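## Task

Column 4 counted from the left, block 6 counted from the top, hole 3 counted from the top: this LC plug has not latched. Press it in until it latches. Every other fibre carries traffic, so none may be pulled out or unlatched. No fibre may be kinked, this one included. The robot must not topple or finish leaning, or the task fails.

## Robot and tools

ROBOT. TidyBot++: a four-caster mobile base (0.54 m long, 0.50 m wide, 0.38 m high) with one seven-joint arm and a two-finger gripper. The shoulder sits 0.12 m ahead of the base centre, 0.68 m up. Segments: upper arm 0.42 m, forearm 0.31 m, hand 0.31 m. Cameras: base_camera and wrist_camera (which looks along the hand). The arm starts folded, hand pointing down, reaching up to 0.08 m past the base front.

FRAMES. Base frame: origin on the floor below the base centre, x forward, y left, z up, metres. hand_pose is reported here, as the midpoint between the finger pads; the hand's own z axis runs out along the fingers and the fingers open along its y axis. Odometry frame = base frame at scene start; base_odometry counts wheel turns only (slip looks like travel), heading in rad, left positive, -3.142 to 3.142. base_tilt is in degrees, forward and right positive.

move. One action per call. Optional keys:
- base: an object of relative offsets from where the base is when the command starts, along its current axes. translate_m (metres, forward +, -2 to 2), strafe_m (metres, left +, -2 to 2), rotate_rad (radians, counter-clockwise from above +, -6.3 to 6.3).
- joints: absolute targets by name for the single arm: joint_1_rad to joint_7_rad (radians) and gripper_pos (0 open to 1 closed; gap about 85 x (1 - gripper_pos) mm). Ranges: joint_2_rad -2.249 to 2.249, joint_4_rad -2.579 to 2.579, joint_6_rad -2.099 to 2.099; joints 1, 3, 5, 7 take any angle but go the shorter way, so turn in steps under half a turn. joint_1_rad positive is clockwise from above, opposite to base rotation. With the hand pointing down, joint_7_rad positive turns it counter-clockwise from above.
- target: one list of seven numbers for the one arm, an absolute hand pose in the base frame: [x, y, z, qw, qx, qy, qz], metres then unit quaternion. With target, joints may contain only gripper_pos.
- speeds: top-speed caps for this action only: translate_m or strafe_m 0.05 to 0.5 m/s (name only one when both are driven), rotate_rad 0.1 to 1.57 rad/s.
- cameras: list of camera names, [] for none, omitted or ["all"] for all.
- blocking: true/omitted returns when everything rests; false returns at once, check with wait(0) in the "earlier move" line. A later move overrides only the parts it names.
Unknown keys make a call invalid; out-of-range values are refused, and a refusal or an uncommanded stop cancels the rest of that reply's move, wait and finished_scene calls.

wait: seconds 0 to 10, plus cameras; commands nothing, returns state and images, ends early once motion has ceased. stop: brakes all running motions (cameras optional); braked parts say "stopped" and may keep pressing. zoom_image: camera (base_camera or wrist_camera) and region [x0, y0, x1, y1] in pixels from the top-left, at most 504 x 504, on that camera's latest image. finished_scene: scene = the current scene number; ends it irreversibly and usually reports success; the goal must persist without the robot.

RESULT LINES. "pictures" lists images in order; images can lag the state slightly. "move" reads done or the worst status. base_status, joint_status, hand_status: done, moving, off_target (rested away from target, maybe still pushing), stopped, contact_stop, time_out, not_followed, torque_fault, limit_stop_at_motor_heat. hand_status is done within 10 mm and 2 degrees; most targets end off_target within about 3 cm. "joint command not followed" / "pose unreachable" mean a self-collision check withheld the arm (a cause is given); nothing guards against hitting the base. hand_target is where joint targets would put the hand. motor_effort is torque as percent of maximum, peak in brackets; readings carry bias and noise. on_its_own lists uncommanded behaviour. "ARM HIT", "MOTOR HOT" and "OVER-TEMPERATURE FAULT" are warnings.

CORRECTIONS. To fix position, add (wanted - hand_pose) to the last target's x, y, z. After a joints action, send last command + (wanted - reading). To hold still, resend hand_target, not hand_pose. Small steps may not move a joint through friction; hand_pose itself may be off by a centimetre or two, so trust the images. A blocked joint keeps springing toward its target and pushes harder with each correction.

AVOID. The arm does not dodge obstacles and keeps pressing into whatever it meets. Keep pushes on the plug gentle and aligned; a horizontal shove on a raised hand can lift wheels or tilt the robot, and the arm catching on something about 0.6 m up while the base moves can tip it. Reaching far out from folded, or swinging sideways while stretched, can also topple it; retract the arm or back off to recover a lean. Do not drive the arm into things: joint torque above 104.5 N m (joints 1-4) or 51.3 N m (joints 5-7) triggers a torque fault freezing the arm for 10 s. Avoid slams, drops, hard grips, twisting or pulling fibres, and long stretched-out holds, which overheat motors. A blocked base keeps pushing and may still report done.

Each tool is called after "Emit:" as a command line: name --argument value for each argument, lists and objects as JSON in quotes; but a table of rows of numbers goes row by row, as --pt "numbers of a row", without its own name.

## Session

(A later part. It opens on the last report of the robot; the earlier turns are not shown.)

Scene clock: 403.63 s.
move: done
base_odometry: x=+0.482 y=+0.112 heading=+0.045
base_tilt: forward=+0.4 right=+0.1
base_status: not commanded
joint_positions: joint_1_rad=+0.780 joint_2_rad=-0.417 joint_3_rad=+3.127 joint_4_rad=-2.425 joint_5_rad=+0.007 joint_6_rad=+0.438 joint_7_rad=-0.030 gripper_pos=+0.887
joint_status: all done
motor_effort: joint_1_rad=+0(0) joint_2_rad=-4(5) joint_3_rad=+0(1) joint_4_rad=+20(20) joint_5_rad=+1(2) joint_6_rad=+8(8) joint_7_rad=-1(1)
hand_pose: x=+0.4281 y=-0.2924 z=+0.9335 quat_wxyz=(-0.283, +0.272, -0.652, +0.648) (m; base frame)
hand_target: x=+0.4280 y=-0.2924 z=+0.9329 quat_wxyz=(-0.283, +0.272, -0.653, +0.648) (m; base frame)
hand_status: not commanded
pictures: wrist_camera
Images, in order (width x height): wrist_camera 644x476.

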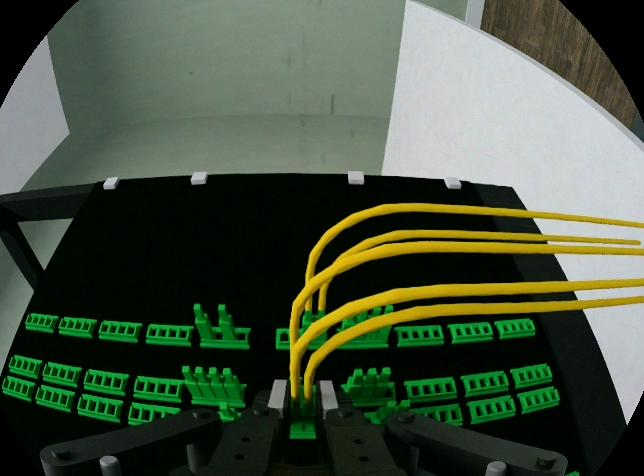

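Emit:
move --joints '{"gripper_pos": 0.91}' --cameras '["wrist_camera"]'

Emit:
zoom_image --camera "wrist_camera" --region '[255, 350, 345, 440]'

Scene clock: 406.93 s.
move: done
base_odometry: x=+0.482 y=+0.112 heading=+0.045
base_tilt: forward=+0.4 right=+0.1
base_status: not commanded
joint_positions: joint_1_rad=+0.780 joint_2_rad=-0.417 joint_3_rad=+3.127 joint_4_rad=-2.425 joint_5_rad=+0.007 joint_6_rad=+0.438 joint_7_rad=-0.030 gripper_pos=+0.902
joint_status: all done
motor_effort: joint_1_rad=-1(1) joint_2_rad=-4(5) joint_3_rad=+0(1) joint_4_rad=+21(21) joint_5_rad=+1(2) joint_6_rad=+8(9) joint_7_rad=+0(1)
hand_pose: x=+0.4281 y=-0.2924 z=+0.9335 quat_wxyz=(-0.283, +0.272, -0.652, +0.648) (m; base frame)
hand_target: x=+0.4280 y=-0.2924 z=+0.9329 quat_wxyz=(-0.283, +0.272, -0.653, +0.648) (m; base frame)
hand_status: not commanded
pictures: wrist_camera
Images, in order (width x height): wrist_camera 644x476.

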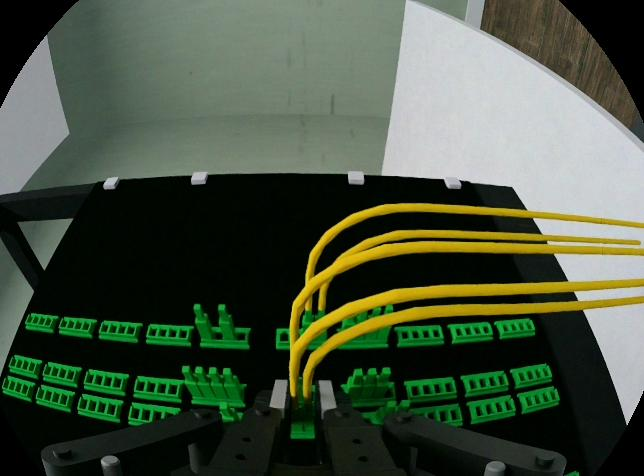

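Scaled by 5.600.

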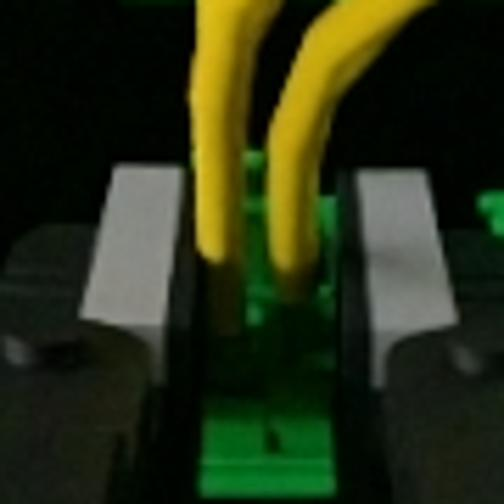

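Emit:
move --joints '{"gripper_pos": 0.92}' --cameras '[]'

Emit:
move --base '{"translate_m": 0.003}' --speeds '{"translate_m": 0.05}' --cameras '["wrist_camera"]'

Emit:
zoom_image --camera "wrist_camera" --region '[255, 350, 345, 440]'

Scene clock: 411.93 s.
move: done
base_odometry: x=+0.482 y=+0.112 heading=+0.045
base_tilt: forward=+0.4 right=+0.1
base_status: not commanded
joint_positions: joint_1_rad=+0.780 joint_2_rad=-0.417 joint_3_rad=+3.127 joint_4_rad=-2.425 joint_5_rad=+0.007 joint_6_rad=+0.438 joint_7_rad=-0.030 gripper_pos=+0.909
joint_status: all done
motor_effort: joint_1_rad=-1(1) joint_2_rad=-3(4) joint_3_rad=+0(1) joint_4_rad=+21(21) joint_5_rad=+2(2) joint_6_rad=+8(9) joint_7_rad=-1(1)
hand_pose: x=+0.4281 y=-0.2924 z=+0.9335 quat_wxyz=(-0.283, +0.272, -0.652, +0.648) (m; base frame)
hand_target: x=+0.4280 y=-0.2924 z=+0.9329 quat_wxyz=(-0.283, +0.272, -0.653, +0.648) (m; base frame)
hand_status: not commanded
pictures: none
No camera images: "cameras" was empty.

Scene clock: 412.40 s.
move: done
base_odometry: x=+0.485 y=+0.112 heading=+0.045
base_tilt: forward=+0.4 right=+0.1
base_status: done
joint_positions: joint_1_rad=+0.781 joint_2_rad=-0.422 joint_3_rad=+3.129 joint_4_rad=-2.429 joint_5_rad=+0.007 joint_6_rad=+0.438 joint_7_rad=-0.030 gripper_pos=+0.909
joint_status: not commanded
motor_effort: joint_1_rad=-1(4) joint_2_rad=-3(6) joint_3_rad=+0(4) joint_4_rad=+21(25) joint_5_rad=+2(3) joint_6_rad=+8(10) joint_7_rad=-1(1)
hand_pose: x=+0.4259 y=-0.2922 z=+0.9335 quat_wxyz=(-0.283, +0.271, -0.652, +0.649) (m; base frame)
hand_target: x=+0.4280 y=-0.2924 z=+0.9329 quat_wxyz=(-0.283, +0.272, -0.653, +0.648) (m; base frame)
hand_status: not commanded
pictures: wrist_camera
Images, in order (width x height): wrist_camera 644x476.

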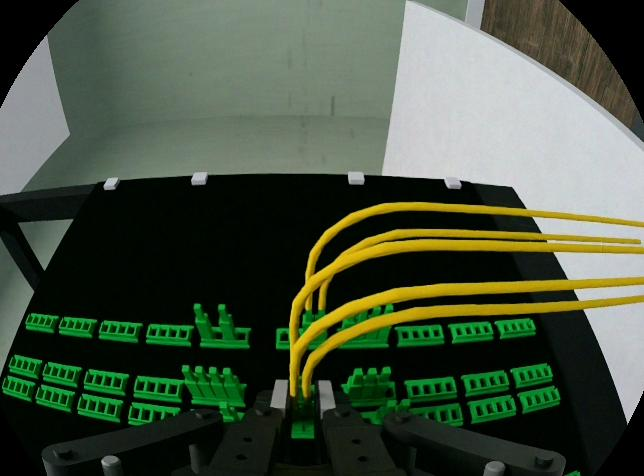

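Scaled by 5.600.

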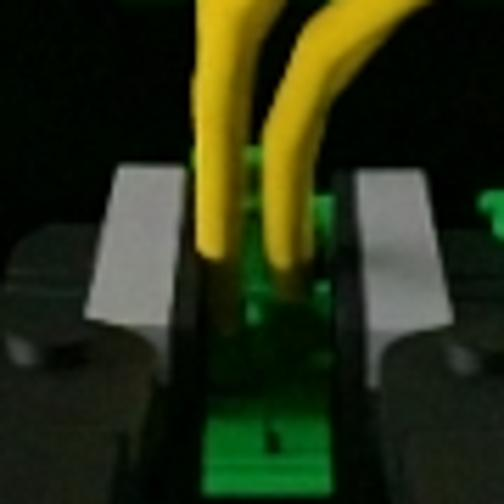

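Emit:
move --base '{"translate_m": 0.003}' --speeds '{"translate_m": 0.05}' --cameras '[]'

Emit:
move --base '{"translate_m": 0.004}' --speeds '{"translate_m": 0.05}' --cameras '["wrist_camera"]'

Emit:
zoom_image --camera "wrist_camera" --region '[255, 350, 345, 440]'

Scene clock: 415.97 s.
move: done
base_odometry: x=+0.488 y=+0.112 heading=+0.045
base_tilt: forward=+0.4 right=+0.1
base_status: done
joint_positions: joint_1_rad=+0.782 joint_2_rad=-0.428 joint_3_rad=+3.131 joint_4_rad=-2.433 joint_5_rad=+0.007 joint_6_rad=+0.438 joint_7_rad=-0.030 gripper_pos=+0.909
joint_status: not commanded
motor_effort: joint_1_rad=-1(5) joint_2_rad=-3(5) joint_3_rad=-1(5) joint_4_rad=+23(25) joint_5_rad=+1(3) joint_6_rad=+9(10) joint_7_rad=-1(1)
hand_pose: x=+0.4232 y=-0.2919 z=+0.9335 quat_wxyz=(-0.282, +0.269, -0.652, +0.650) (m; base frame)
hand_target: x=+0.4280 y=-0.2924 z=+0.9329 quat_wxyz=(-0.283, +0.272, -0.653, +0.648) (m; base frame)
hand_status: not commanded
pictures: none
No camera images: "cameras" was empty.

Scene clock: 416.57 s.
move: done
base_odometry: x=+0.492 y=+0.112 heading=+0.045
base_tilt: forward=+0.4 right=+0.1
base_status: done
joint_positions: joint_1_rad=+0.784 joint_2_rad=-0.436 joint_3_rad=+3.134 joint_4_rad=-2.439 joint_5_rad=+0.007 joint_6_rad=+0.438 joint_7_rad=-0.030 gripper_pos=+0.909
joint_status: not commanded
motor_effort: joint_1_rad=+0(5) joint_2_rad=-2(6) joint_3_rad=+0(5) joint_4_rad=+21(26) joint_5_rad=+1(3) joint_6_rad=+8(11) joint_7_rad=+0(1)
hand_pose: x=+0.4198 y=-0.2918 z=+0.9331 quat_wxyz=(-0.281, +0.267, -0.653, +0.651) (m; base frame)
hand_target: x=+0.4280 y=-0.2924 z=+0.9329 quat_wxyz=(-0.283, +0.272, -0.653, +0.648) (m; base frame)
hand_status: not commanded
pictures: wrist_camera
Images, in order (width x height): wrist_camera 644x476.

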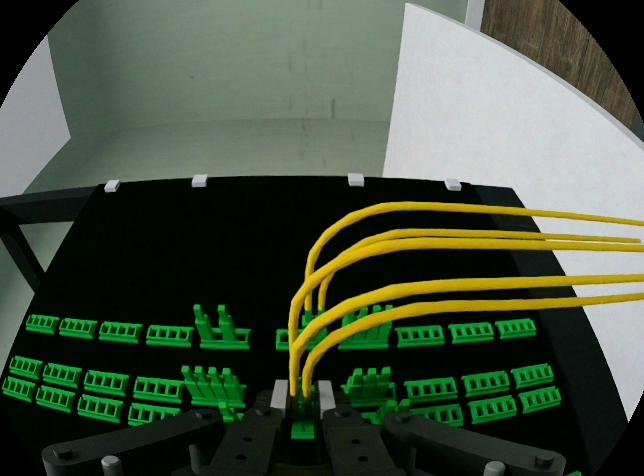

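Scaled by 5.600.

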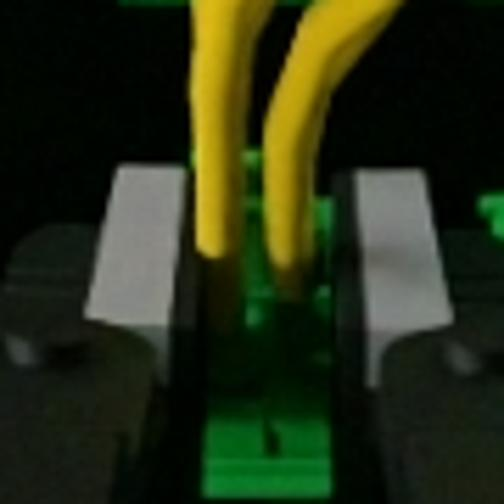

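Emit:
move --base '{"translate_m": 0.004}' --speeds '{"translate_m": 0.05}' --cameras '[]'

Emit:
move --base '{"translate_m": 0.004}' --speeds '{"translate_m": 0.05}' --cameras '["wrist_camera"]'

Emit:
zoom_image --camera "wrist_camera" --region '[255, 350, 345, 440]'

Scene clock: 422.07 s.
move: done
base_odometry: x=+0.496 y=+0.112 heading=+0.045
base_tilt: forward=+0.4 right=+0.1
base_status: done
joint_positions: joint_1_rad=+0.787 joint_2_rad=-0.443 joint_3_rad=+3.137 joint_4_rad=-2.444 joint_5_rad=+0.007 joint_6_rad=+0.438 joint_7_rad=-0.030 gripper_pos=+0.909
joint_status: not commanded
motor_effort: joint_1_rad=+0(5) joint_2_rad=+0(6) joint_3_rad=+1(6) joint_4_rad=+23(27) joint_5_rad=+1(3) joint_6_rad=+8(11) joint_7_rad=+0(1)
hand_pose: x=+0.4164 y=-0.2918 z=+0.9330 quat_wxyz=(-0.280, +0.265, -0.653, +0.652) (m; base frame)
hand_target: x=+0.4280 y=-0.2924 z=+0.9329 quat_wxyz=(-0.283, +0.272, -0.653, +0.648) (m; base frame)
hand_status: not commanded
pictures: none
No camera images: "cameras" was empty.

Scene clock: 422.73 s.
move: done
base_odometry: x=+0.500 y=+0.113 heading=+0.045
base_tilt: forward=+0.4 right=+0.1
base_status: done
joint_positions: joint_1_rad=+0.789 joint_2_rad=-0.450 joint_3_rad=+3.140 joint_4_rad=-2.450 joint_5_rad=+0.007 joint_6_rad=+0.438 joint_7_rad=-0.030 gripper_pos=+0.909
joint_status: not commanded
motor_effort: joint_1_rad=-1(5) joint_2_rad=+2(7) joint_3_rad=-1(6) joint_4_rad=+24(28) joint_5_rad=+2(4) joint_6_rad=+9(11) joint_7_rad=-1(1)
hand_pose: x=+0.4130 y=-0.2917 z=+0.9329 quat_wxyz=(-0.279, +0.262, -0.653, +0.653) (m; base frame)
hand_target: x=+0.4280 y=-0.2924 z=+0.9329 quat_wxyz=(-0.283, +0.272, -0.653, +0.648) (m; base frame)
hand_status: not commanded
pictures: wrist_camera
Images, in order (width x height): wrist_camera 644x476.

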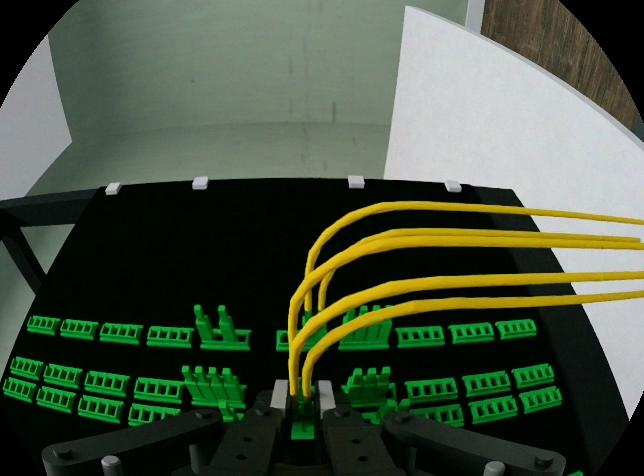

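Scaled by 5.600.

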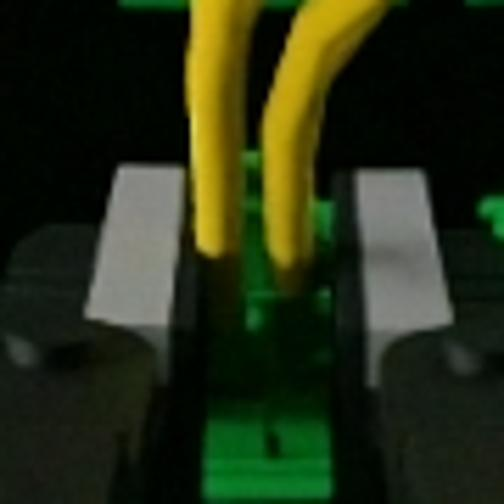

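Emit:
move --base '{"translate_m": 0.005}' --speeds '{"translate_m": 0.05}' --cameras '["wrist_camera"]'

Emit:
zoom_image --camera "wrist_camera" --region '[255, 350, 345, 440]'

Scene clock: 430.10 s.
move: done
base_odometry: x=+0.504 y=+0.113 heading=+0.046
base_tilt: forward=+0.4 right=+0.1
base_status: done
joint_positions: joint_1_rad=+0.792 joint_2_rad=-0.459 joint_3_rad=+3.144 joint_4_rad=-2.456 joint_5_rad=+0.007 joint_6_rad=+0.438 joint_7_rad=-0.030 gripper_pos=+0.909
joint_status: not commanded
motor_effort: joint_1_rad=-2(6) joint_2_rad=+5(11) joint_3_rad=-1(6) joint_4_rad=+27(29) joint_5_rad=+2(4) joint_6_rad=+9(11) joint_7_rad=+0(1)
hand_pose: x=+0.4089 y=-0.2917 z=+0.9328 quat_wxyz=(-0.278, +0.260, -0.653, +0.655) (m; base frame)
hand_target: x=+0.4280 y=-0.2924 z=+0.9329 quat_wxyz=(-0.283, +0.272, -0.653, +0.648) (m; base frame)
hand_status: not commanded
pictures: wrist_camera
Images, in order (width x height): wrist_camera 644x476.

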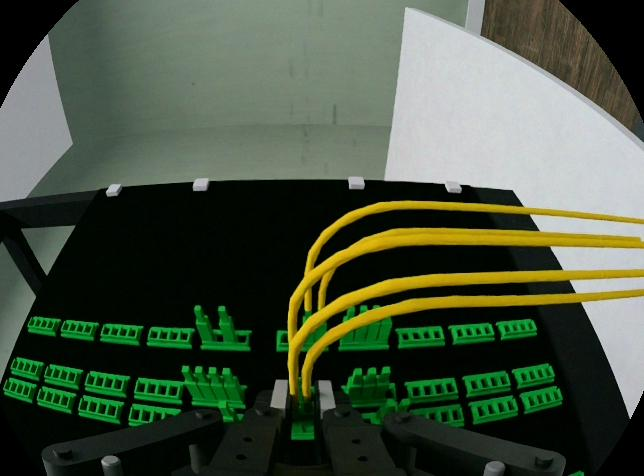

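Scaled by 5.600.

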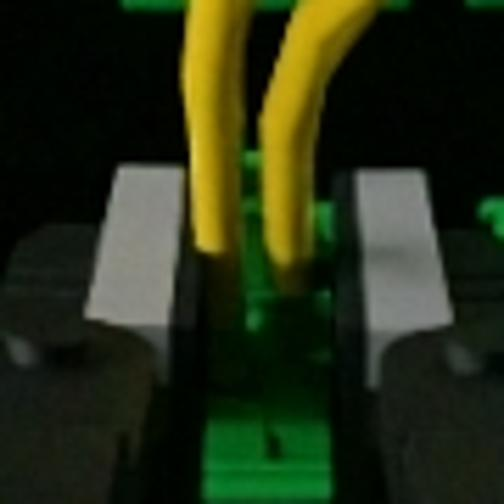

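Emit:
zoom_image --camera "wrist_camera" --region '[280, 380, 325, 440]'

Scaled by 8.400.

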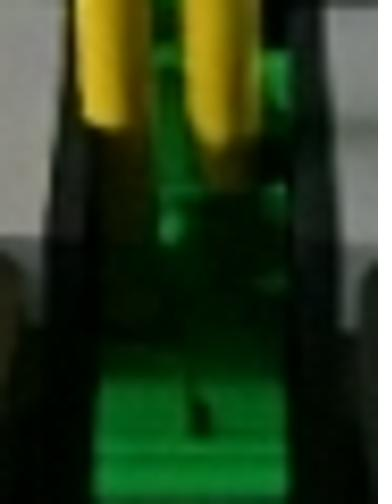

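Emit:
move --base '{"translate_m": 0.006}' --speeds '{"translate_m": 0.05}' --cameras '["wrist_camera"]'

Emit:
zoom_image --camera "wrist_camera" --region '[280, 380, 325, 440]'

Scene clock: 449.00 s.
move: done
base_odometry: x=+0.510 y=+0.113 heading=+0.046
base_tilt: forward=+0.4 right=+0.0
base_status: done
joint_positions: joint_1_rad=+0.796 joint_2_rad=-0.469 joint_3_rad=+3.148 joint_4_rad=-2.463 joint_5_rad=+0.007 joint_6_rad=+0.438 joint_7_rad=-0.030 gripper_pos=+0.909
joint_status: not commanded
motor_effort: joint_1_rad=-2(7) joint_2_rad=+7(12) joint_3_rad=-2(7) joint_4_rad=+27(30) joint_5_rad=+2(5) joint_6_rad=+9(11) joint_7_rad=+0(1)
hand_pose: x=+0.4039 y=-0.2918 z=+0.9326 quat_wxyz=(-0.277, +0.256, -0.654, +0.656) (m; base frame)
hand_target: x=+0.4280 y=-0.2924 z=+0.9329 quat_wxyz=(-0.283, +0.272, -0.653, +0.648) (m; base frame)
hand_status: not commanded
pictures: wrist_camera
Images, in order (width x height): wrist_camera 644x476.

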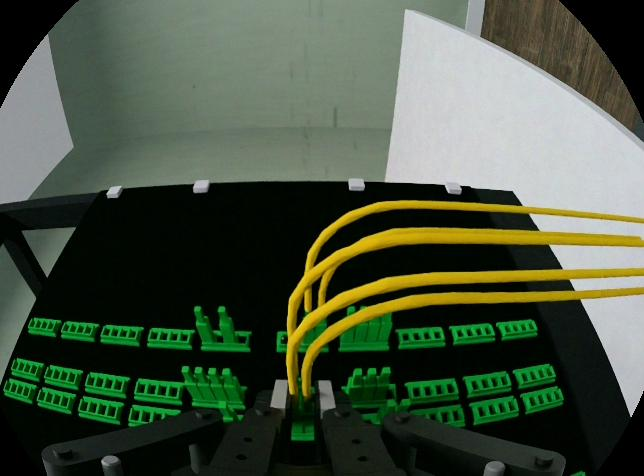

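Scaled by 8.400.

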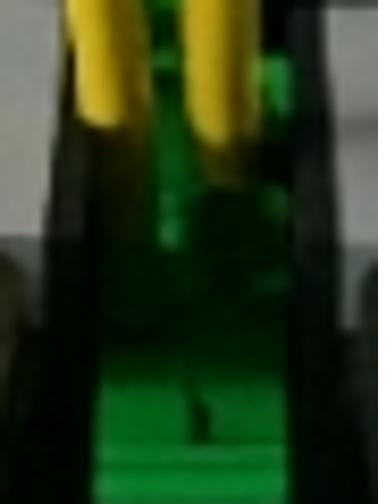

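Emit:
move --base '{"translate_m": 0.006}' --speeds '{"translate_m": 0.05}' --cameras '["wrist_camera"]'

Emit:
zoom_image --camera "wrist_camera" --region '[280, 380, 325, 440]'

Scene clock: 493.77 s.
move: done
base_odometry: x=+0.516 y=+0.113 heading=+0.046
base_tilt: forward=+0.4 right=+0.1
base_status: done
joint_positions: joint_1_rad=+0.799 joint_2_rad=-0.478 joint_3_rad=+3.152 joint_4_rad=-2.469 joint_5_rad=+0.007 joint_6_rad=+0.438 joint_7_rad=-0.030 gripper_pos=+0.909
joint_status: not commanded
motor_effort: joint_1_rad=-3(8) joint_2_rad=+8(14) joint_3_rad=-3(9) joint_4_rad=+27(32) joint_5_rad=+3(5) joint_6_rad=+9(11) joint_7_rad=+0(1)
hand_pose: x=+0.3994 y=-0.2921 z=+0.9325 quat_wxyz=(-0.275, +0.253, -0.654, +0.658) (m; base frame)
hand_target: x=+0.4280 y=-0.2924 z=+0.9329 quat_wxyz=(-0.283, +0.272, -0.653, +0.648) (m; base frame)
hand_status: not commanded
pictures: wrist_camera
Images, in order (width x height): wrist_camera 644x476.

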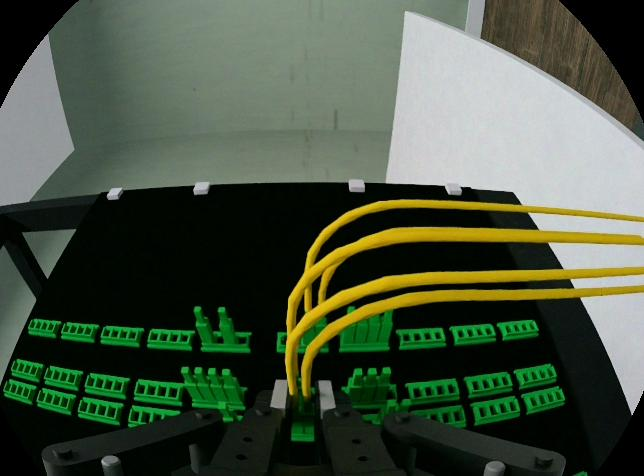

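Scaled by 8.400.

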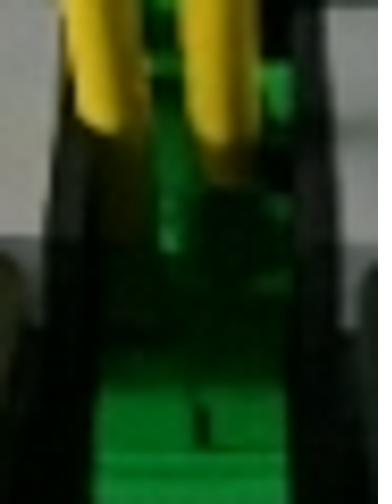

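Emit:
zoom_image --camera "wrist_camera" --region '[230, 360, 380, 470]'

Scaled by 3.360.

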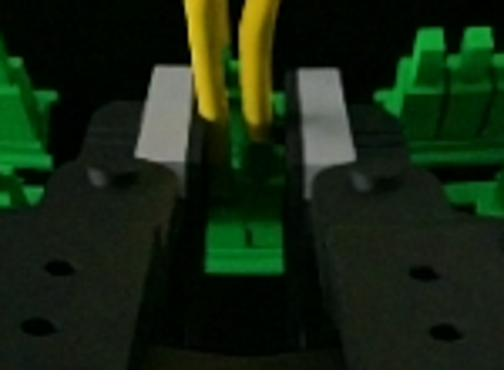

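Emit:
move --joints '{"gripper_pos": 0.935}' --cameras '[]'

Emit:
move --base '{"translate_m": 0.008}' --speeds '{"translate_m": 0.05}' --cameras '["wrist_camera"]'

Emit:
zoom_image --camera "wrist_camera" --region '[280, 380, 325, 440]'

Scene clock: 527.37 s.
move: done
base_odometry: x=+0.516 y=+0.113 heading=+0.046
base_tilt: forward=+0.4 right=+0.1
base_status: not commanded
joint_positions: joint_1_rad=+0.799 joint_2_rad=-0.478 joint_3_rad=+3.152 joint_4_rad=-2.469 joint_5_rad=+0.007 joint_6_rad=+0.438 joint_7_rad=-0.030 gripper_pos=+0.919
joint_status: all done
motor_effort: joint_1_rad=-4(4) joint_2_rad=+9(9) joint_3_rad=-3(3) joint_4_rad=+29(29) joint_5_rad=+3(3) joint_6_rad=+11(11) joint_7_rad=+0(1)
hand_pose: x=+0.3994 y=-0.2921 z=+0.9325 quat_wxyz=(-0.275, +0.253, -0.654, +0.658) (m; base frame)
hand_target: x=+0.4280 y=-0.2924 z=+0.9329 quat_wxyz=(-0.283, +0.272, -0.653, +0.648) (m; base frame)
hand_status: not commanded
pictures: none
No camera images: "cameras" was empty.

Scene clock: 528.07 s.
move: done
base_odometry: x=+0.523 y=+0.113 heading=+0.046
base_tilt: forward=+0.4 right=+0.1
base_status: done
joint_positions: joint_1_rad=+0.804 joint_2_rad=-0.492 joint_3_rad=+3.157 joint_4_rad=-2.479 joint_5_rad=+0.007 joint_6_rad=+0.437 joint_7_rad=-0.030 gripper_pos=+0.919
joint_status: not commanded
motor_effort: joint_1_rad=-4(9) joint_2_rad=+12(17) joint_3_rad=-4(9) joint_4_rad=+29(33) joint_5_rad=+3(5) joint_6_rad=+10(12) joint_7_rad=+0(1)
hand_pose: x=+0.3928 y=-0.2917 z=+0.9322 quat_wxyz=(-0.274, +0.248, -0.654, +0.660) (m; base frame)
hand_target: x=+0.4280 y=-0.2924 z=+0.9329 quat_wxyz=(-0.283, +0.272, -0.653, +0.648) (m; base frame)
hand_status: not commanded
pictures: wrist_camera
Images, in order (width x height): wrist_camera 644x476.

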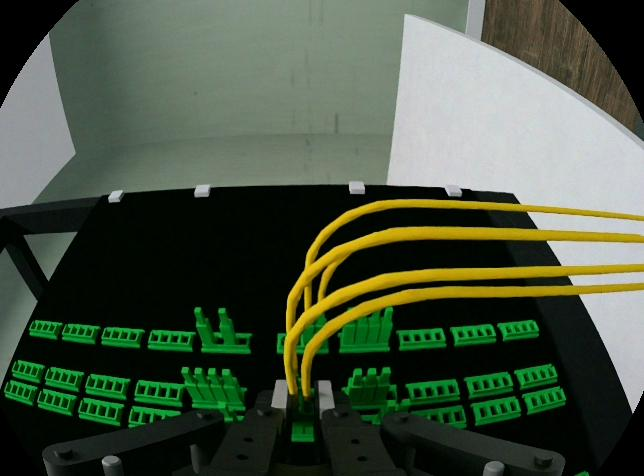

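Scaled by 8.400.

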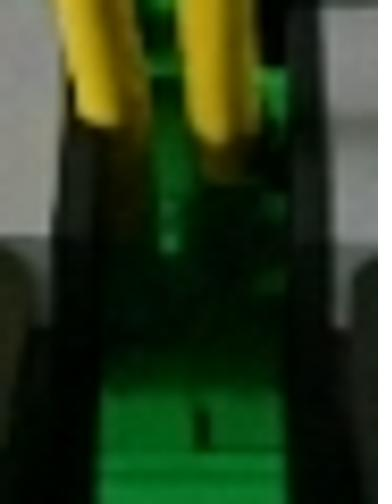

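Emit:
move --base '{"translate_m": -0.022}' --speeds '{"translate_m": 0.05}' --cameras '["wrist_camera"]'

Emit:
zoom_image --camera "wrist_camera" --region '[280, 380, 325, 440]'

Scene clock: 594.20 s.
move: done
base_odometry: x=+0.501 y=+0.112 heading=+0.046
base_tilt: forward=+0.4 right=+0.1
base_status: done
joint_positions: joint_1_rad=+0.791 joint_2_rad=-0.448 joint_3_rad=+3.136 joint_4_rad=-2.447 joint_5_rad=+0.007 joint_6_rad=+0.437 joint_7_rad=-0.030 gripper_pos=+0.919
joint_status: not commanded
motor_effort: joint_1_rad=+0(5) joint_2_rad=+1(13) joint_3_rad=+1(5) joint_4_rad=+23(29) joint_5_rad=+1(3) joint_6_rad=+8(10) joint_7_rad=+0(2)
hand_pose: x=+0.4141 y=-0.2918 z=+0.9329 quat_wxyz=(-0.279, +0.263, -0.653, +0.653) (m; base frame)
hand_target: x=+0.4280 y=-0.2924 z=+0.9329 quat_wxyz=(-0.283, +0.272, -0.653, +0.648) (m; base frame)
hand_status: not commanded
pictures: wrist_camera
Images, in order (width x height): wrist_camera 644x476.

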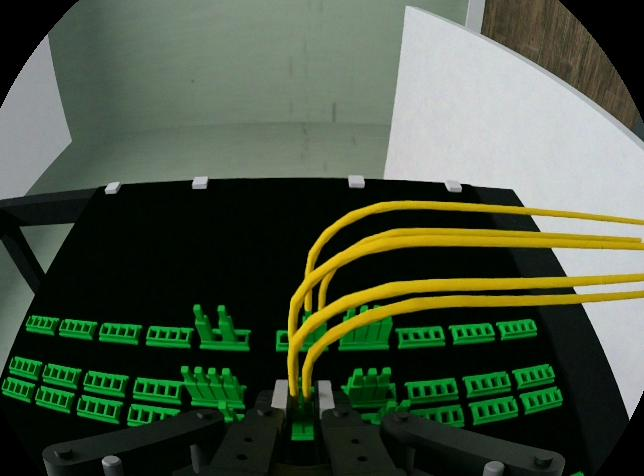

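Scaled by 8.400.

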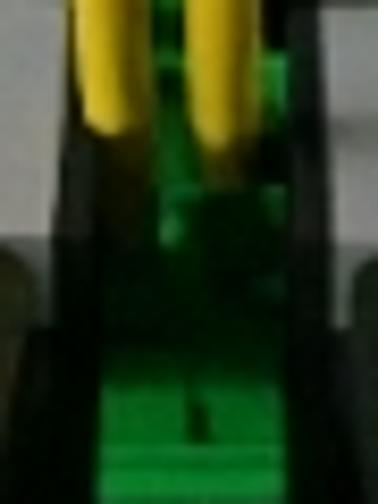

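Emit:
zoom_image --camera "wrist_camera" --region '[255, 350, 345, 440]'

Scaled by 5.600.

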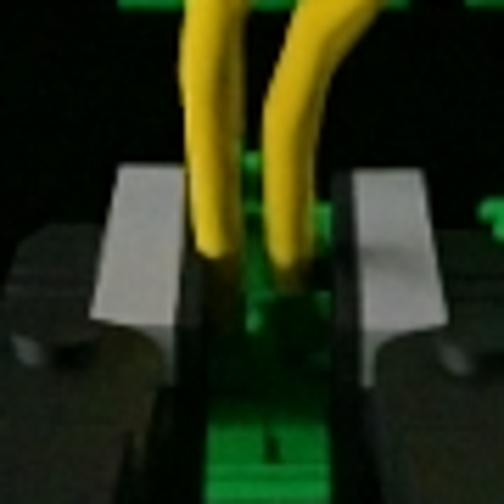

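Emit:
move --joints '{"gripper_pos": 0.905}' --cameras '["wrist_camera"]'

Emit:
zoom_image --camera "wrist_camera" --region '[255, 350, 345, 440]'

Scene clock: 605.10 s.
move: done
base_odometry: x=+0.501 y=+0.112 heading=+0.046
base_tilt: forward=+0.4 right=+0.1
base_status: not commanded
joint_positions: joint_1_rad=+0.791 joint_2_rad=-0.448 joint_3_rad=+3.136 joint_4_rad=-2.447 joint_5_rad=+0.007 joint_6_rad=+0.437 joint_7_rad=-0.030 gripper_pos=+0.904
joint_status: all done
motor_effort: joint_1_rad=+0(1) joint_2_rad=+0(1) joint_3_rad=+1(1) joint_4_rad=+22(23) joint_5_rad=+1(1) joint_6_rad=+8(9) joint_7_rad=+0(1)
hand_pose: x=+0.4141 y=-0.2919 z=+0.9330 quat_wxyz=(-0.279, +0.263, -0.653, +0.653) (m; base frame)
hand_target: x=+0.4280 y=-0.2924 z=+0.9329 quat_wxyz=(-0.283, +0.272, -0.653, +0.648) (m; base frame)
hand_status: not commanded
pictures: wrist_camera
Images, in order (width x height): wrist_camera 644x476.

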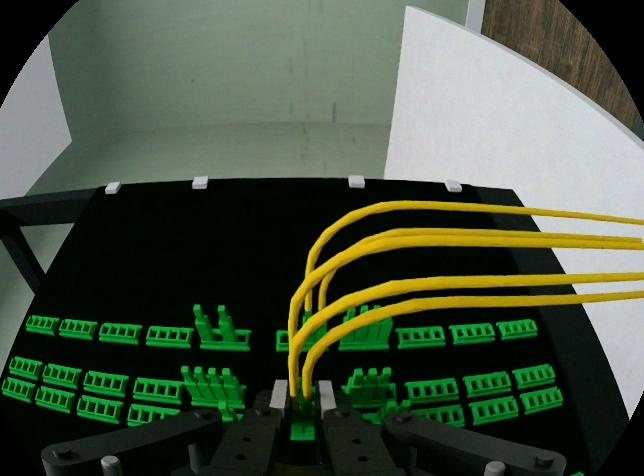

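Scaled by 5.600.

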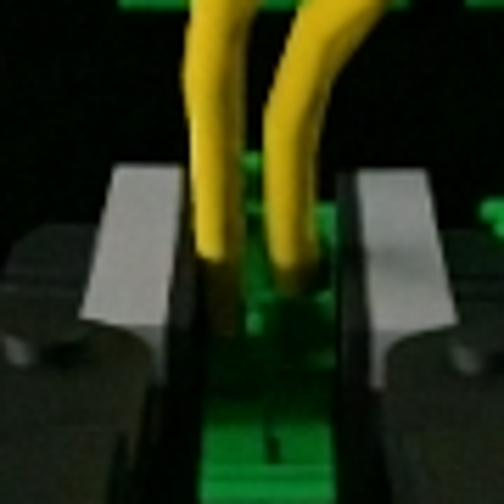

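Emit:
move --joints '{"gripper_pos": 0.89}' --cameras '["wrist_camera"]'

Emit:
zoom_image --camera "wrist_camera" --region '[255, 350, 345, 440]'

Scene clock: 608.03 s.
move: done
base_odometry: x=+0.501 y=+0.112 heading=+0.046
base_tilt: forward=+0.4 right=+0.1
base_status: not commanded
joint_positions: joint_1_rad=+0.791 joint_2_rad=-0.448 joint_3_rad=+3.136 joint_4_rad=-2.447 joint_5_rad=+0.007 joint_6_rad=+0.437 joint_7_rad=-0.030 gripper_pos=+0.889
joint_status: all done
motor_effort: joint_1_rad=+0(1) joint_2_rad=-1(1) joint_3_rad=+1(1) joint_4_rad=+22(22) joint_5_rad=+1(1) joint_6_rad=+8(8) joint_7_rad=+0(1)
hand_pose: x=+0.4141 y=-0.2919 z=+0.9331 quat_wxyz=(-0.279, +0.263, -0.653, +0.653) (m; base frame)
hand_target: x=+0.4280 y=-0.2924 z=+0.9329 quat_wxyz=(-0.283, +0.272, -0.653, +0.648) (m; base frame)
hand_status: not commanded
pictures: wrist_camera
Images, in order (width x height): wrist_camera 644x476.

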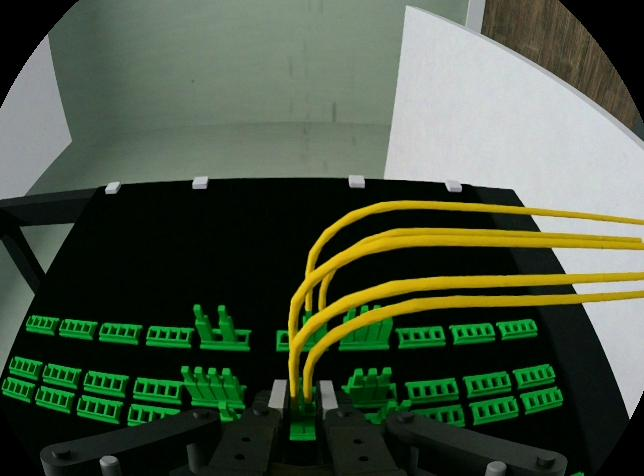

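Scaled by 5.600.

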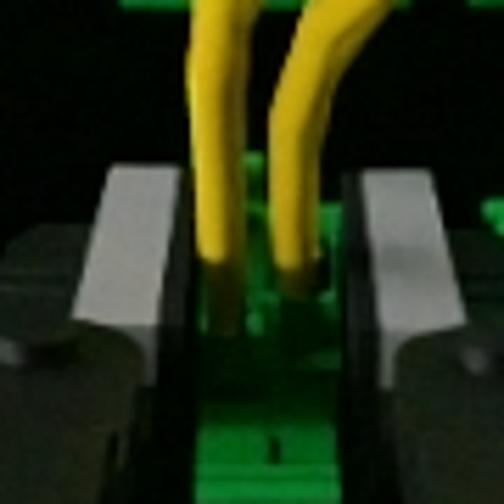

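Emit:
move --joints '{"gripper_pos": 0.865}' --cameras '[]'

Emit:
move --base '{"translate_m": 0.003}' --speeds '{"translate_m": 0.05}' --cameras '["wrist_camera"]'

Emit:
zoom_image --camera "wrist_camera" --region '[255, 350, 345, 440]'

Scene clock: 614.37 s.
move: done
base_odometry: x=+0.501 y=+0.112 heading=+0.046
base_tilt: forward=+0.4 right=+0.1
base_status: not commanded
joint_positions: joint_1_rad=+0.791 joint_2_rad=-0.435 joint_3_rad=+3.136 joint_4_rad=-2.438 joint_5_rad=+0.007 joint_6_rad=+0.437 joint_7_rad=-0.030 gripper_pos=+0.865
joint_status: all done
motor_effort: joint_1_rad=+0(1) joint_2_rad=-5(5) joint_3_rad=+1(2) joint_4_rad=+19(21) joint_5_rad=+1(1) joint_6_rad=+8(8) joint_7_rad=+0(1)
hand_pose: x=+0.4171 y=-0.2949 z=+0.9332 quat_wxyz=(-0.279, +0.264, -0.654, +0.652) (m; base frame)
hand_target: x=+0.4280 y=-0.2924 z=+0.9329 quat_wxyz=(-0.283, +0.272, -0.653, +0.648) (m; base frame)
hand_status: not commanded
pictures: none
No camera images: "cameras" was empty.

Scene clock: 614.90 s.
move: done
base_odometry: x=+0.504 y=+0.112 heading=+0.046
base_tilt: forward=+0.4 right=+0.1
base_status: done
joint_positions: joint_1_rad=+0.791 joint_2_rad=-0.435 joint_3_rad=+3.136 joint_4_rad=-2.438 joint_5_rad=+0.007 joint_6_rad=+0.437 joint_7_rad=-0.030 gripper_pos=+0.865
joint_status: not commanded
motor_effort: joint_1_rad=+1(1) joint_2_rad=-5(6) joint_3_rad=+1(2) joint_4_rad=+19(20) joint_5_rad=+1(1) joint_6_rad=+8(8) joint_7_rad=+0(1)
hand_pose: x=+0.4172 y=-0.2950 z=+0.9332 quat_wxyz=(-0.279, +0.264, -0.654, +0.652) (m; base frame)
hand_target: x=+0.4280 y=-0.2924 z=+0.9329 quat_wxyz=(-0.283, +0.272, -0.653, +0.648) (m; base frame)
hand_status: not commanded
pictures: wrist_camera
Images, in order (width x height): wrist_camera 644x476.

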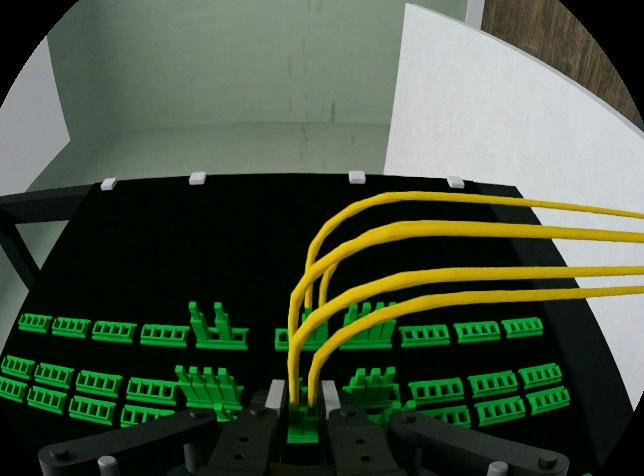

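Scaled by 5.600.

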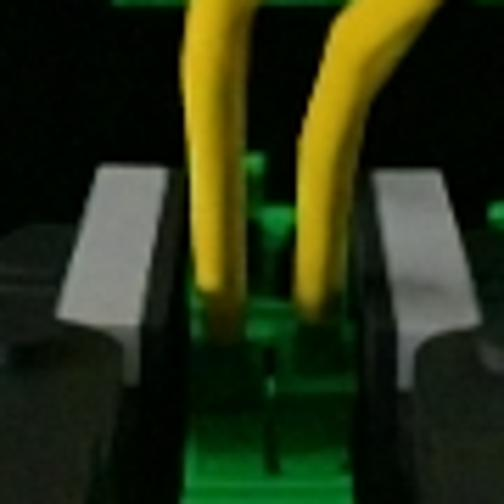

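Emit:
zoom_image --camera "wrist_camera" --region '[280, 385, 325, 440]'

Scaled by 9.164.

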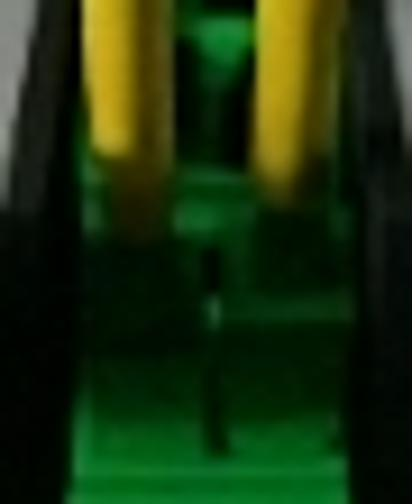

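Emit:
move --base '{"translate_m": -0.009}' --joints '{"joint_1_rad": 0.791, "joint_2_rad": -0.435, "joint_3_rad": 3.136, "joint_4_rad": -2.438}' --speeds '{"translate_m": 0.05}' --cameras '["wrist_camera"]'

Emit:
zoom_image --camera "wrist_camera" --region '[255, 350, 345, 440]'

Scene clock: 643.67 s.
move: done
base_odometry: x=+0.495 y=+0.112 heading=+0.046
base_tilt: forward=+0.4 right=+0.1
base_status: done
joint_positions: joint_1_rad=+0.791 joint_2_rad=-0.436 joint_3_rad=+3.136 joint_4_rad=-2.438 joint_5_rad=+0.007 joint_6_rad=+0.437 joint_7_rad=-0.030 gripper_pos=+0.865
joint_status: all done
motor_effort: joint_1_rad=+1(2) joint_2_rad=-5(7) joint_3_rad=+1(2) joint_4_rad=+20(20) joint_5_rad=+1(1) joint_6_rad=+8(8) joint_7_rad=-1(1)
hand_pose: x=+0.4169 y=-0.2947 z=+0.9337 quat_wxyz=(-0.279, +0.263, -0.654, +0.652) (m; base frame)
hand_target: x=+0.4174 y=-0.2947 z=+0.9335 quat_wxyz=(-0.279, +0.264, -0.654, +0.652) (m; base frame)
hand_status: not commanded
pictures: wrist_camera
Images, in order (width x height): wrist_camera 644x476.

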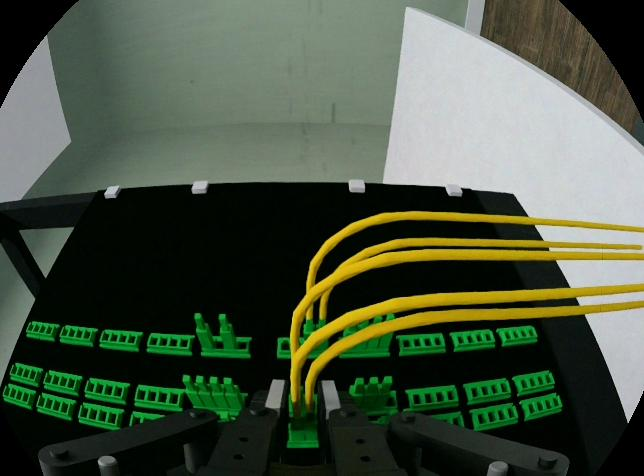

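Scaled by 5.600.

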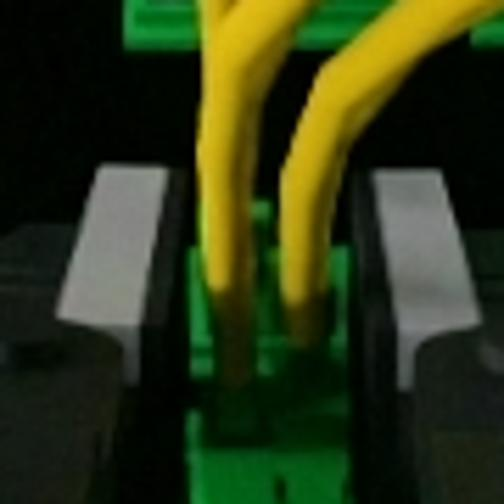

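Emit:
zoom_image --camera "wrist_camera" --region '[280, 385, 325, 440]'

Scaled by 9.164.

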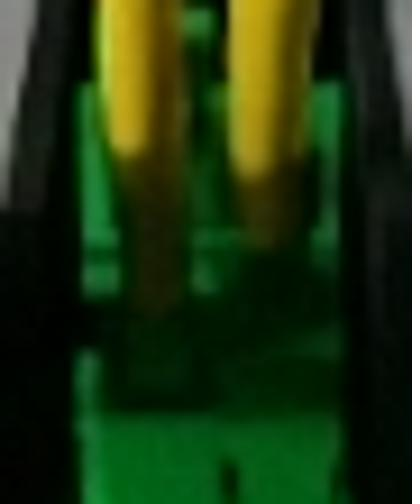

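Emit:
zoom_image --camera "wrist_camera" --region '[275, 385, 335, 465]'

Scaled by 6.300.

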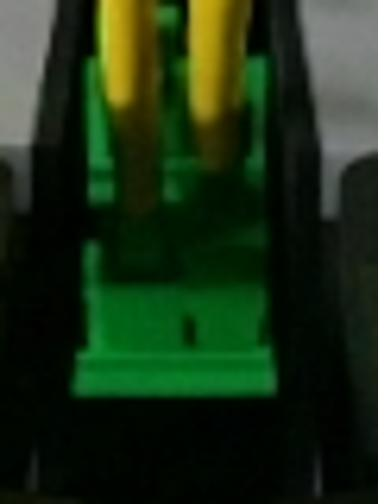

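Emit:
move --joints '{"gripper_pos": 0.845}' --cameras '["wrist_camera"]'

Emit:
zoom_image --camera "wrist_camera" --region '[255, 375, 345, 465]'

Scene clock: 691.40 s.
move: done
base_odometry: x=+0.495 y=+0.112 heading=+0.046
base_tilt: forward=+0.4 right=+0.1
base_status: not commanded
joint_positions: joint_1_rad=+0.791 joint_2_rad=-0.436 joint_3_rad=+3.136 joint_4_rad=-2.438 joint_5_rad=+0.007 joint_6_rad=+0.437 joint_7_rad=-0.030 gripper_pos=+0.845
joint_status: all done
motor_effort: joint_1_rad=+0(1) joint_2_rad=-5(5) joint_3_rad=+1(2) joint_4_rad=+19(20) joint_5_rad=+0(1) joint_6_rad=+8(8) joint_7_rad=+0(1)
hand_pose: x=+0.4169 y=-0.2947 z=+0.9337 quat_wxyz=(-0.279, +0.263, -0.654, +0.652) (m; base frame)
hand_target: x=+0.4174 y=-0.2947 z=+0.9335 quat_wxyz=(-0.279, +0.264, -0.654, +0.652) (m; base frame)
hand_status: not commanded
pictures: wrist_camera
Images, in order (width x height): wrist_camera 644x476.

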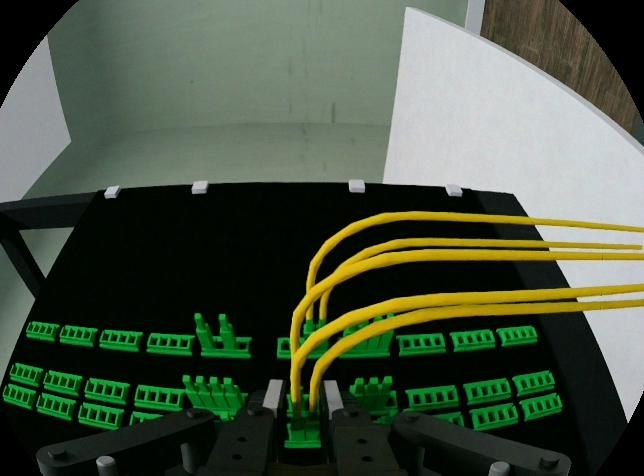

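Scaled by 5.600.

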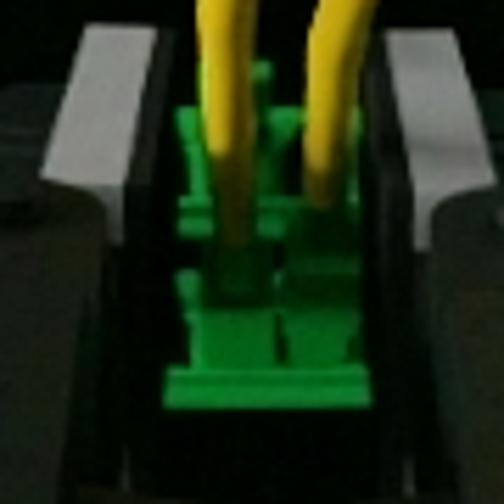

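Emit:
move --base '{"translate_m": -0.0035, "strafe_m": 0.0035}' --speeds '{"translate_m": 0.05}' --joints '{"joint_2_rad": -0.4235}' --cameras '[]'

Emit:
move --joints '{"joint_2_rad": -0.434}' --cameras '["wrist_camera"]'

Emit:
zoom_image --camera "wrist_camera" --region '[255, 375, 345, 465]'

Scene clock: 735.13 s.
move: done
base_odometry: x=+0.491 y=+0.115 heading=+0.046
base_tilt: forward=+0.4 right=+0.1
base_status: done
joint_positions: joint_1_rad=+0.791 joint_2_rad=-0.433 joint_3_rad=+3.136 joint_4_rad=-2.438 joint_5_rad=+0.007 joint_6_rad=+0.437 joint_7_rad=-0.030 gripper_pos=+0.845
joint_status: all done
motor_effort: joint_1_rad=+0(1) joint_2_rad=-6(8) joint_3_rad=+1(2) joint_4_rad=+19(20) joint_5_rad=+1(1) joint_6_rad=+8(8) joint_7_rad=-1(1)
hand_pose: x=+0.4175 y=-0.2953 z=+0.9324 quat_wxyz=(-0.278, +0.264, -0.655, +0.651) (m; base frame)
hand_target: x=+0.4194 y=-0.2967 z=+0.9286 quat_wxyz=(-0.278, +0.265, -0.658, +0.648) (m; base frame)
hand_status: not commanded
pictures: none
No camera images: "cameras" was empty.

Scene clock: 735.63 s.
move: done
base_odometry: x=+0.491 y=+0.115 heading=+0.046
base_tilt: forward=+0.4 right=+0.1
base_status: not commanded
joint_positions: joint_1_rad=+0.791 joint_2_rad=-0.433 joint_3_rad=+3.136 joint_4_rad=-2.438 joint_5_rad=+0.007 joint_6_rad=+0.437 joint_7_rad=-0.030 gripper_pos=+0.845
joint_status: all done
motor_effort: joint_1_rad=+1(1) joint_2_rad=-5(5) joint_3_rad=+1(1) joint_4_rad=+19(20) joint_5_rad=+1(1) joint_6_rad=+8(8) joint_7_rad=+0(1)
hand_pose: x=+0.4175 y=-0.2953 z=+0.9325 quat_wxyz=(-0.278, +0.264, -0.655, +0.651) (m; base frame)
hand_target: x=+0.4176 y=-0.2949 z=+0.9330 quat_wxyz=(-0.279, +0.264, -0.654, +0.652) (m; base frame)
hand_status: not commanded
pictures: wrist_camera
Images, in order (width x height): wrist_camera 644x476.

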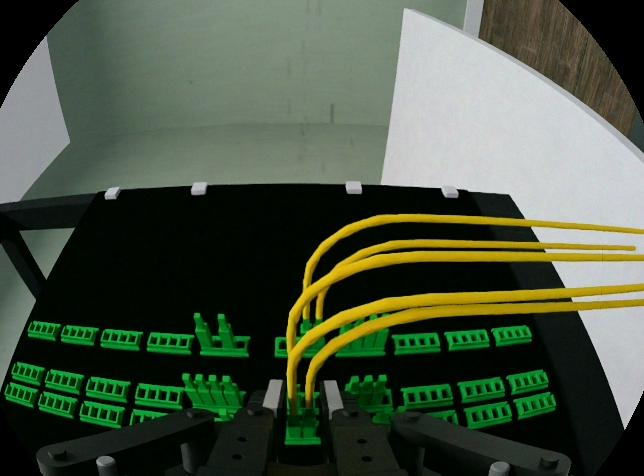

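Scaled by 5.600.

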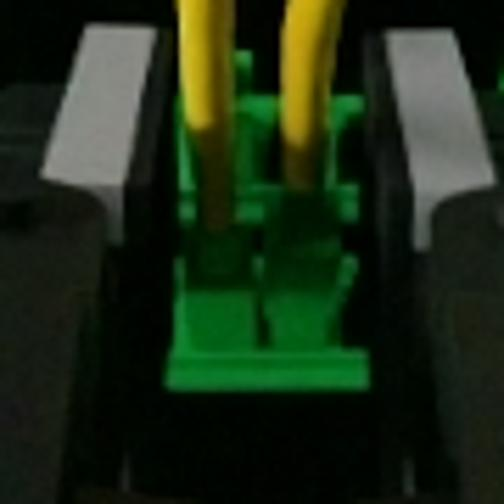

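Emit:
move --joints '{"joint_2_rad": -0.4455}' --cameras '[]'

Emit:
move --joints '{"joint_2_rad": -0.4345, "gripper_pos": 0.87}' --cameras '["wrist_camera"]'

Emit:
zoom_image --camera "wrist_camera" --region '[255, 375, 345, 465]'

Scene clock: 749.33 s.
move: done
base_odometry: x=+0.491 y=+0.115 heading=+0.046
base_tilt: forward=+0.4 right=+0.1
base_status: not commanded
joint_positions: joint_1_rad=+0.791 joint_2_rad=-0.436 joint_3_rad=+3.136 joint_4_rad=-2.438 joint_5_rad=+0.007 joint_6_rad=+0.437 joint_7_rad=-0.030 gripper_pos=+0.845
joint_status: all done
motor_effort: joint_1_rad=+1(1) joint_2_rad=-5(7) joint_3_rad=+1(1) joint_4_rad=+20(20) joint_5_rad=+0(1) joint_6_rad=+8(8) joint_7_rad=+0(2)
hand_pose: x=+0.4170 y=-0.2948 z=+0.9335 quat_wxyz=(-0.279, +0.264, -0.654, +0.652) (m; base frame)
hand_target: x=+0.4155 y=-0.2928 z=+0.9379 quat_wxyz=(-0.281, +0.262, -0.650, +0.655) (m; base frame)
hand_status: not commanded
pictures: none
No camera images: "cameras" was empty.

Scene clock: 749.83 s.
move: done
base_odometry: x=+0.491 y=+0.115 heading=+0.046
base_tilt: forward=+0.4 right=+0.1
base_status: not commanded
joint_positions: joint_1_rad=+0.791 joint_2_rad=-0.436 joint_3_rad=+3.136 joint_4_rad=-2.438 joint_5_rad=+0.007 joint_6_rad=+0.437 joint_7_rad=-0.030 gripper_pos=+0.870
joint_status: all done
motor_effort: joint_1_rad=+0(1) joint_2_rad=-5(6) joint_3_rad=+1(1) joint_4_rad=+20(20) joint_5_rad=+1(1) joint_6_rad=+8(9) joint_7_rad=+0(1)
hand_pose: x=+0.4170 y=-0.2949 z=+0.9335 quat_wxyz=(-0.279, +0.264, -0.654, +0.652) (m; base frame)
hand_target: x=+0.4175 y=-0.2948 z=+0.9332 quat_wxyz=(-0.279, +0.264, -0.654, +0.652) (m; base frame)
hand_status: not commanded
pictures: wrist_camera
Images, in order (width x height): wrist_camera 644x476.

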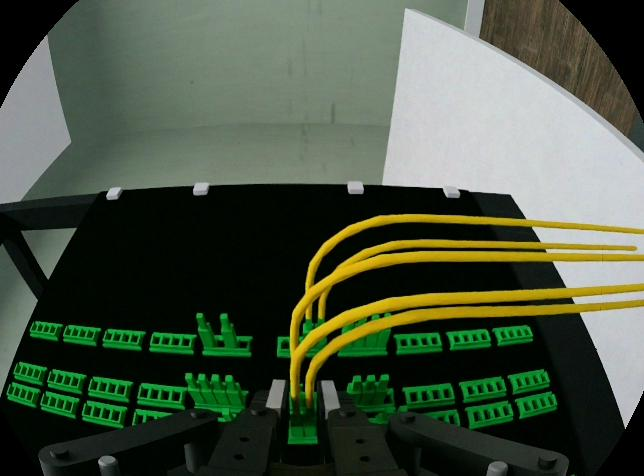

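Scaled by 5.600.

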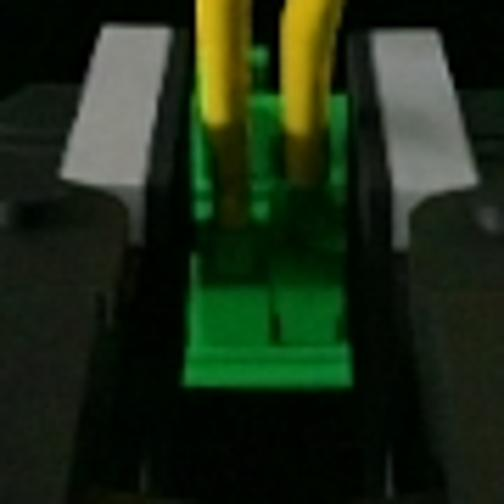

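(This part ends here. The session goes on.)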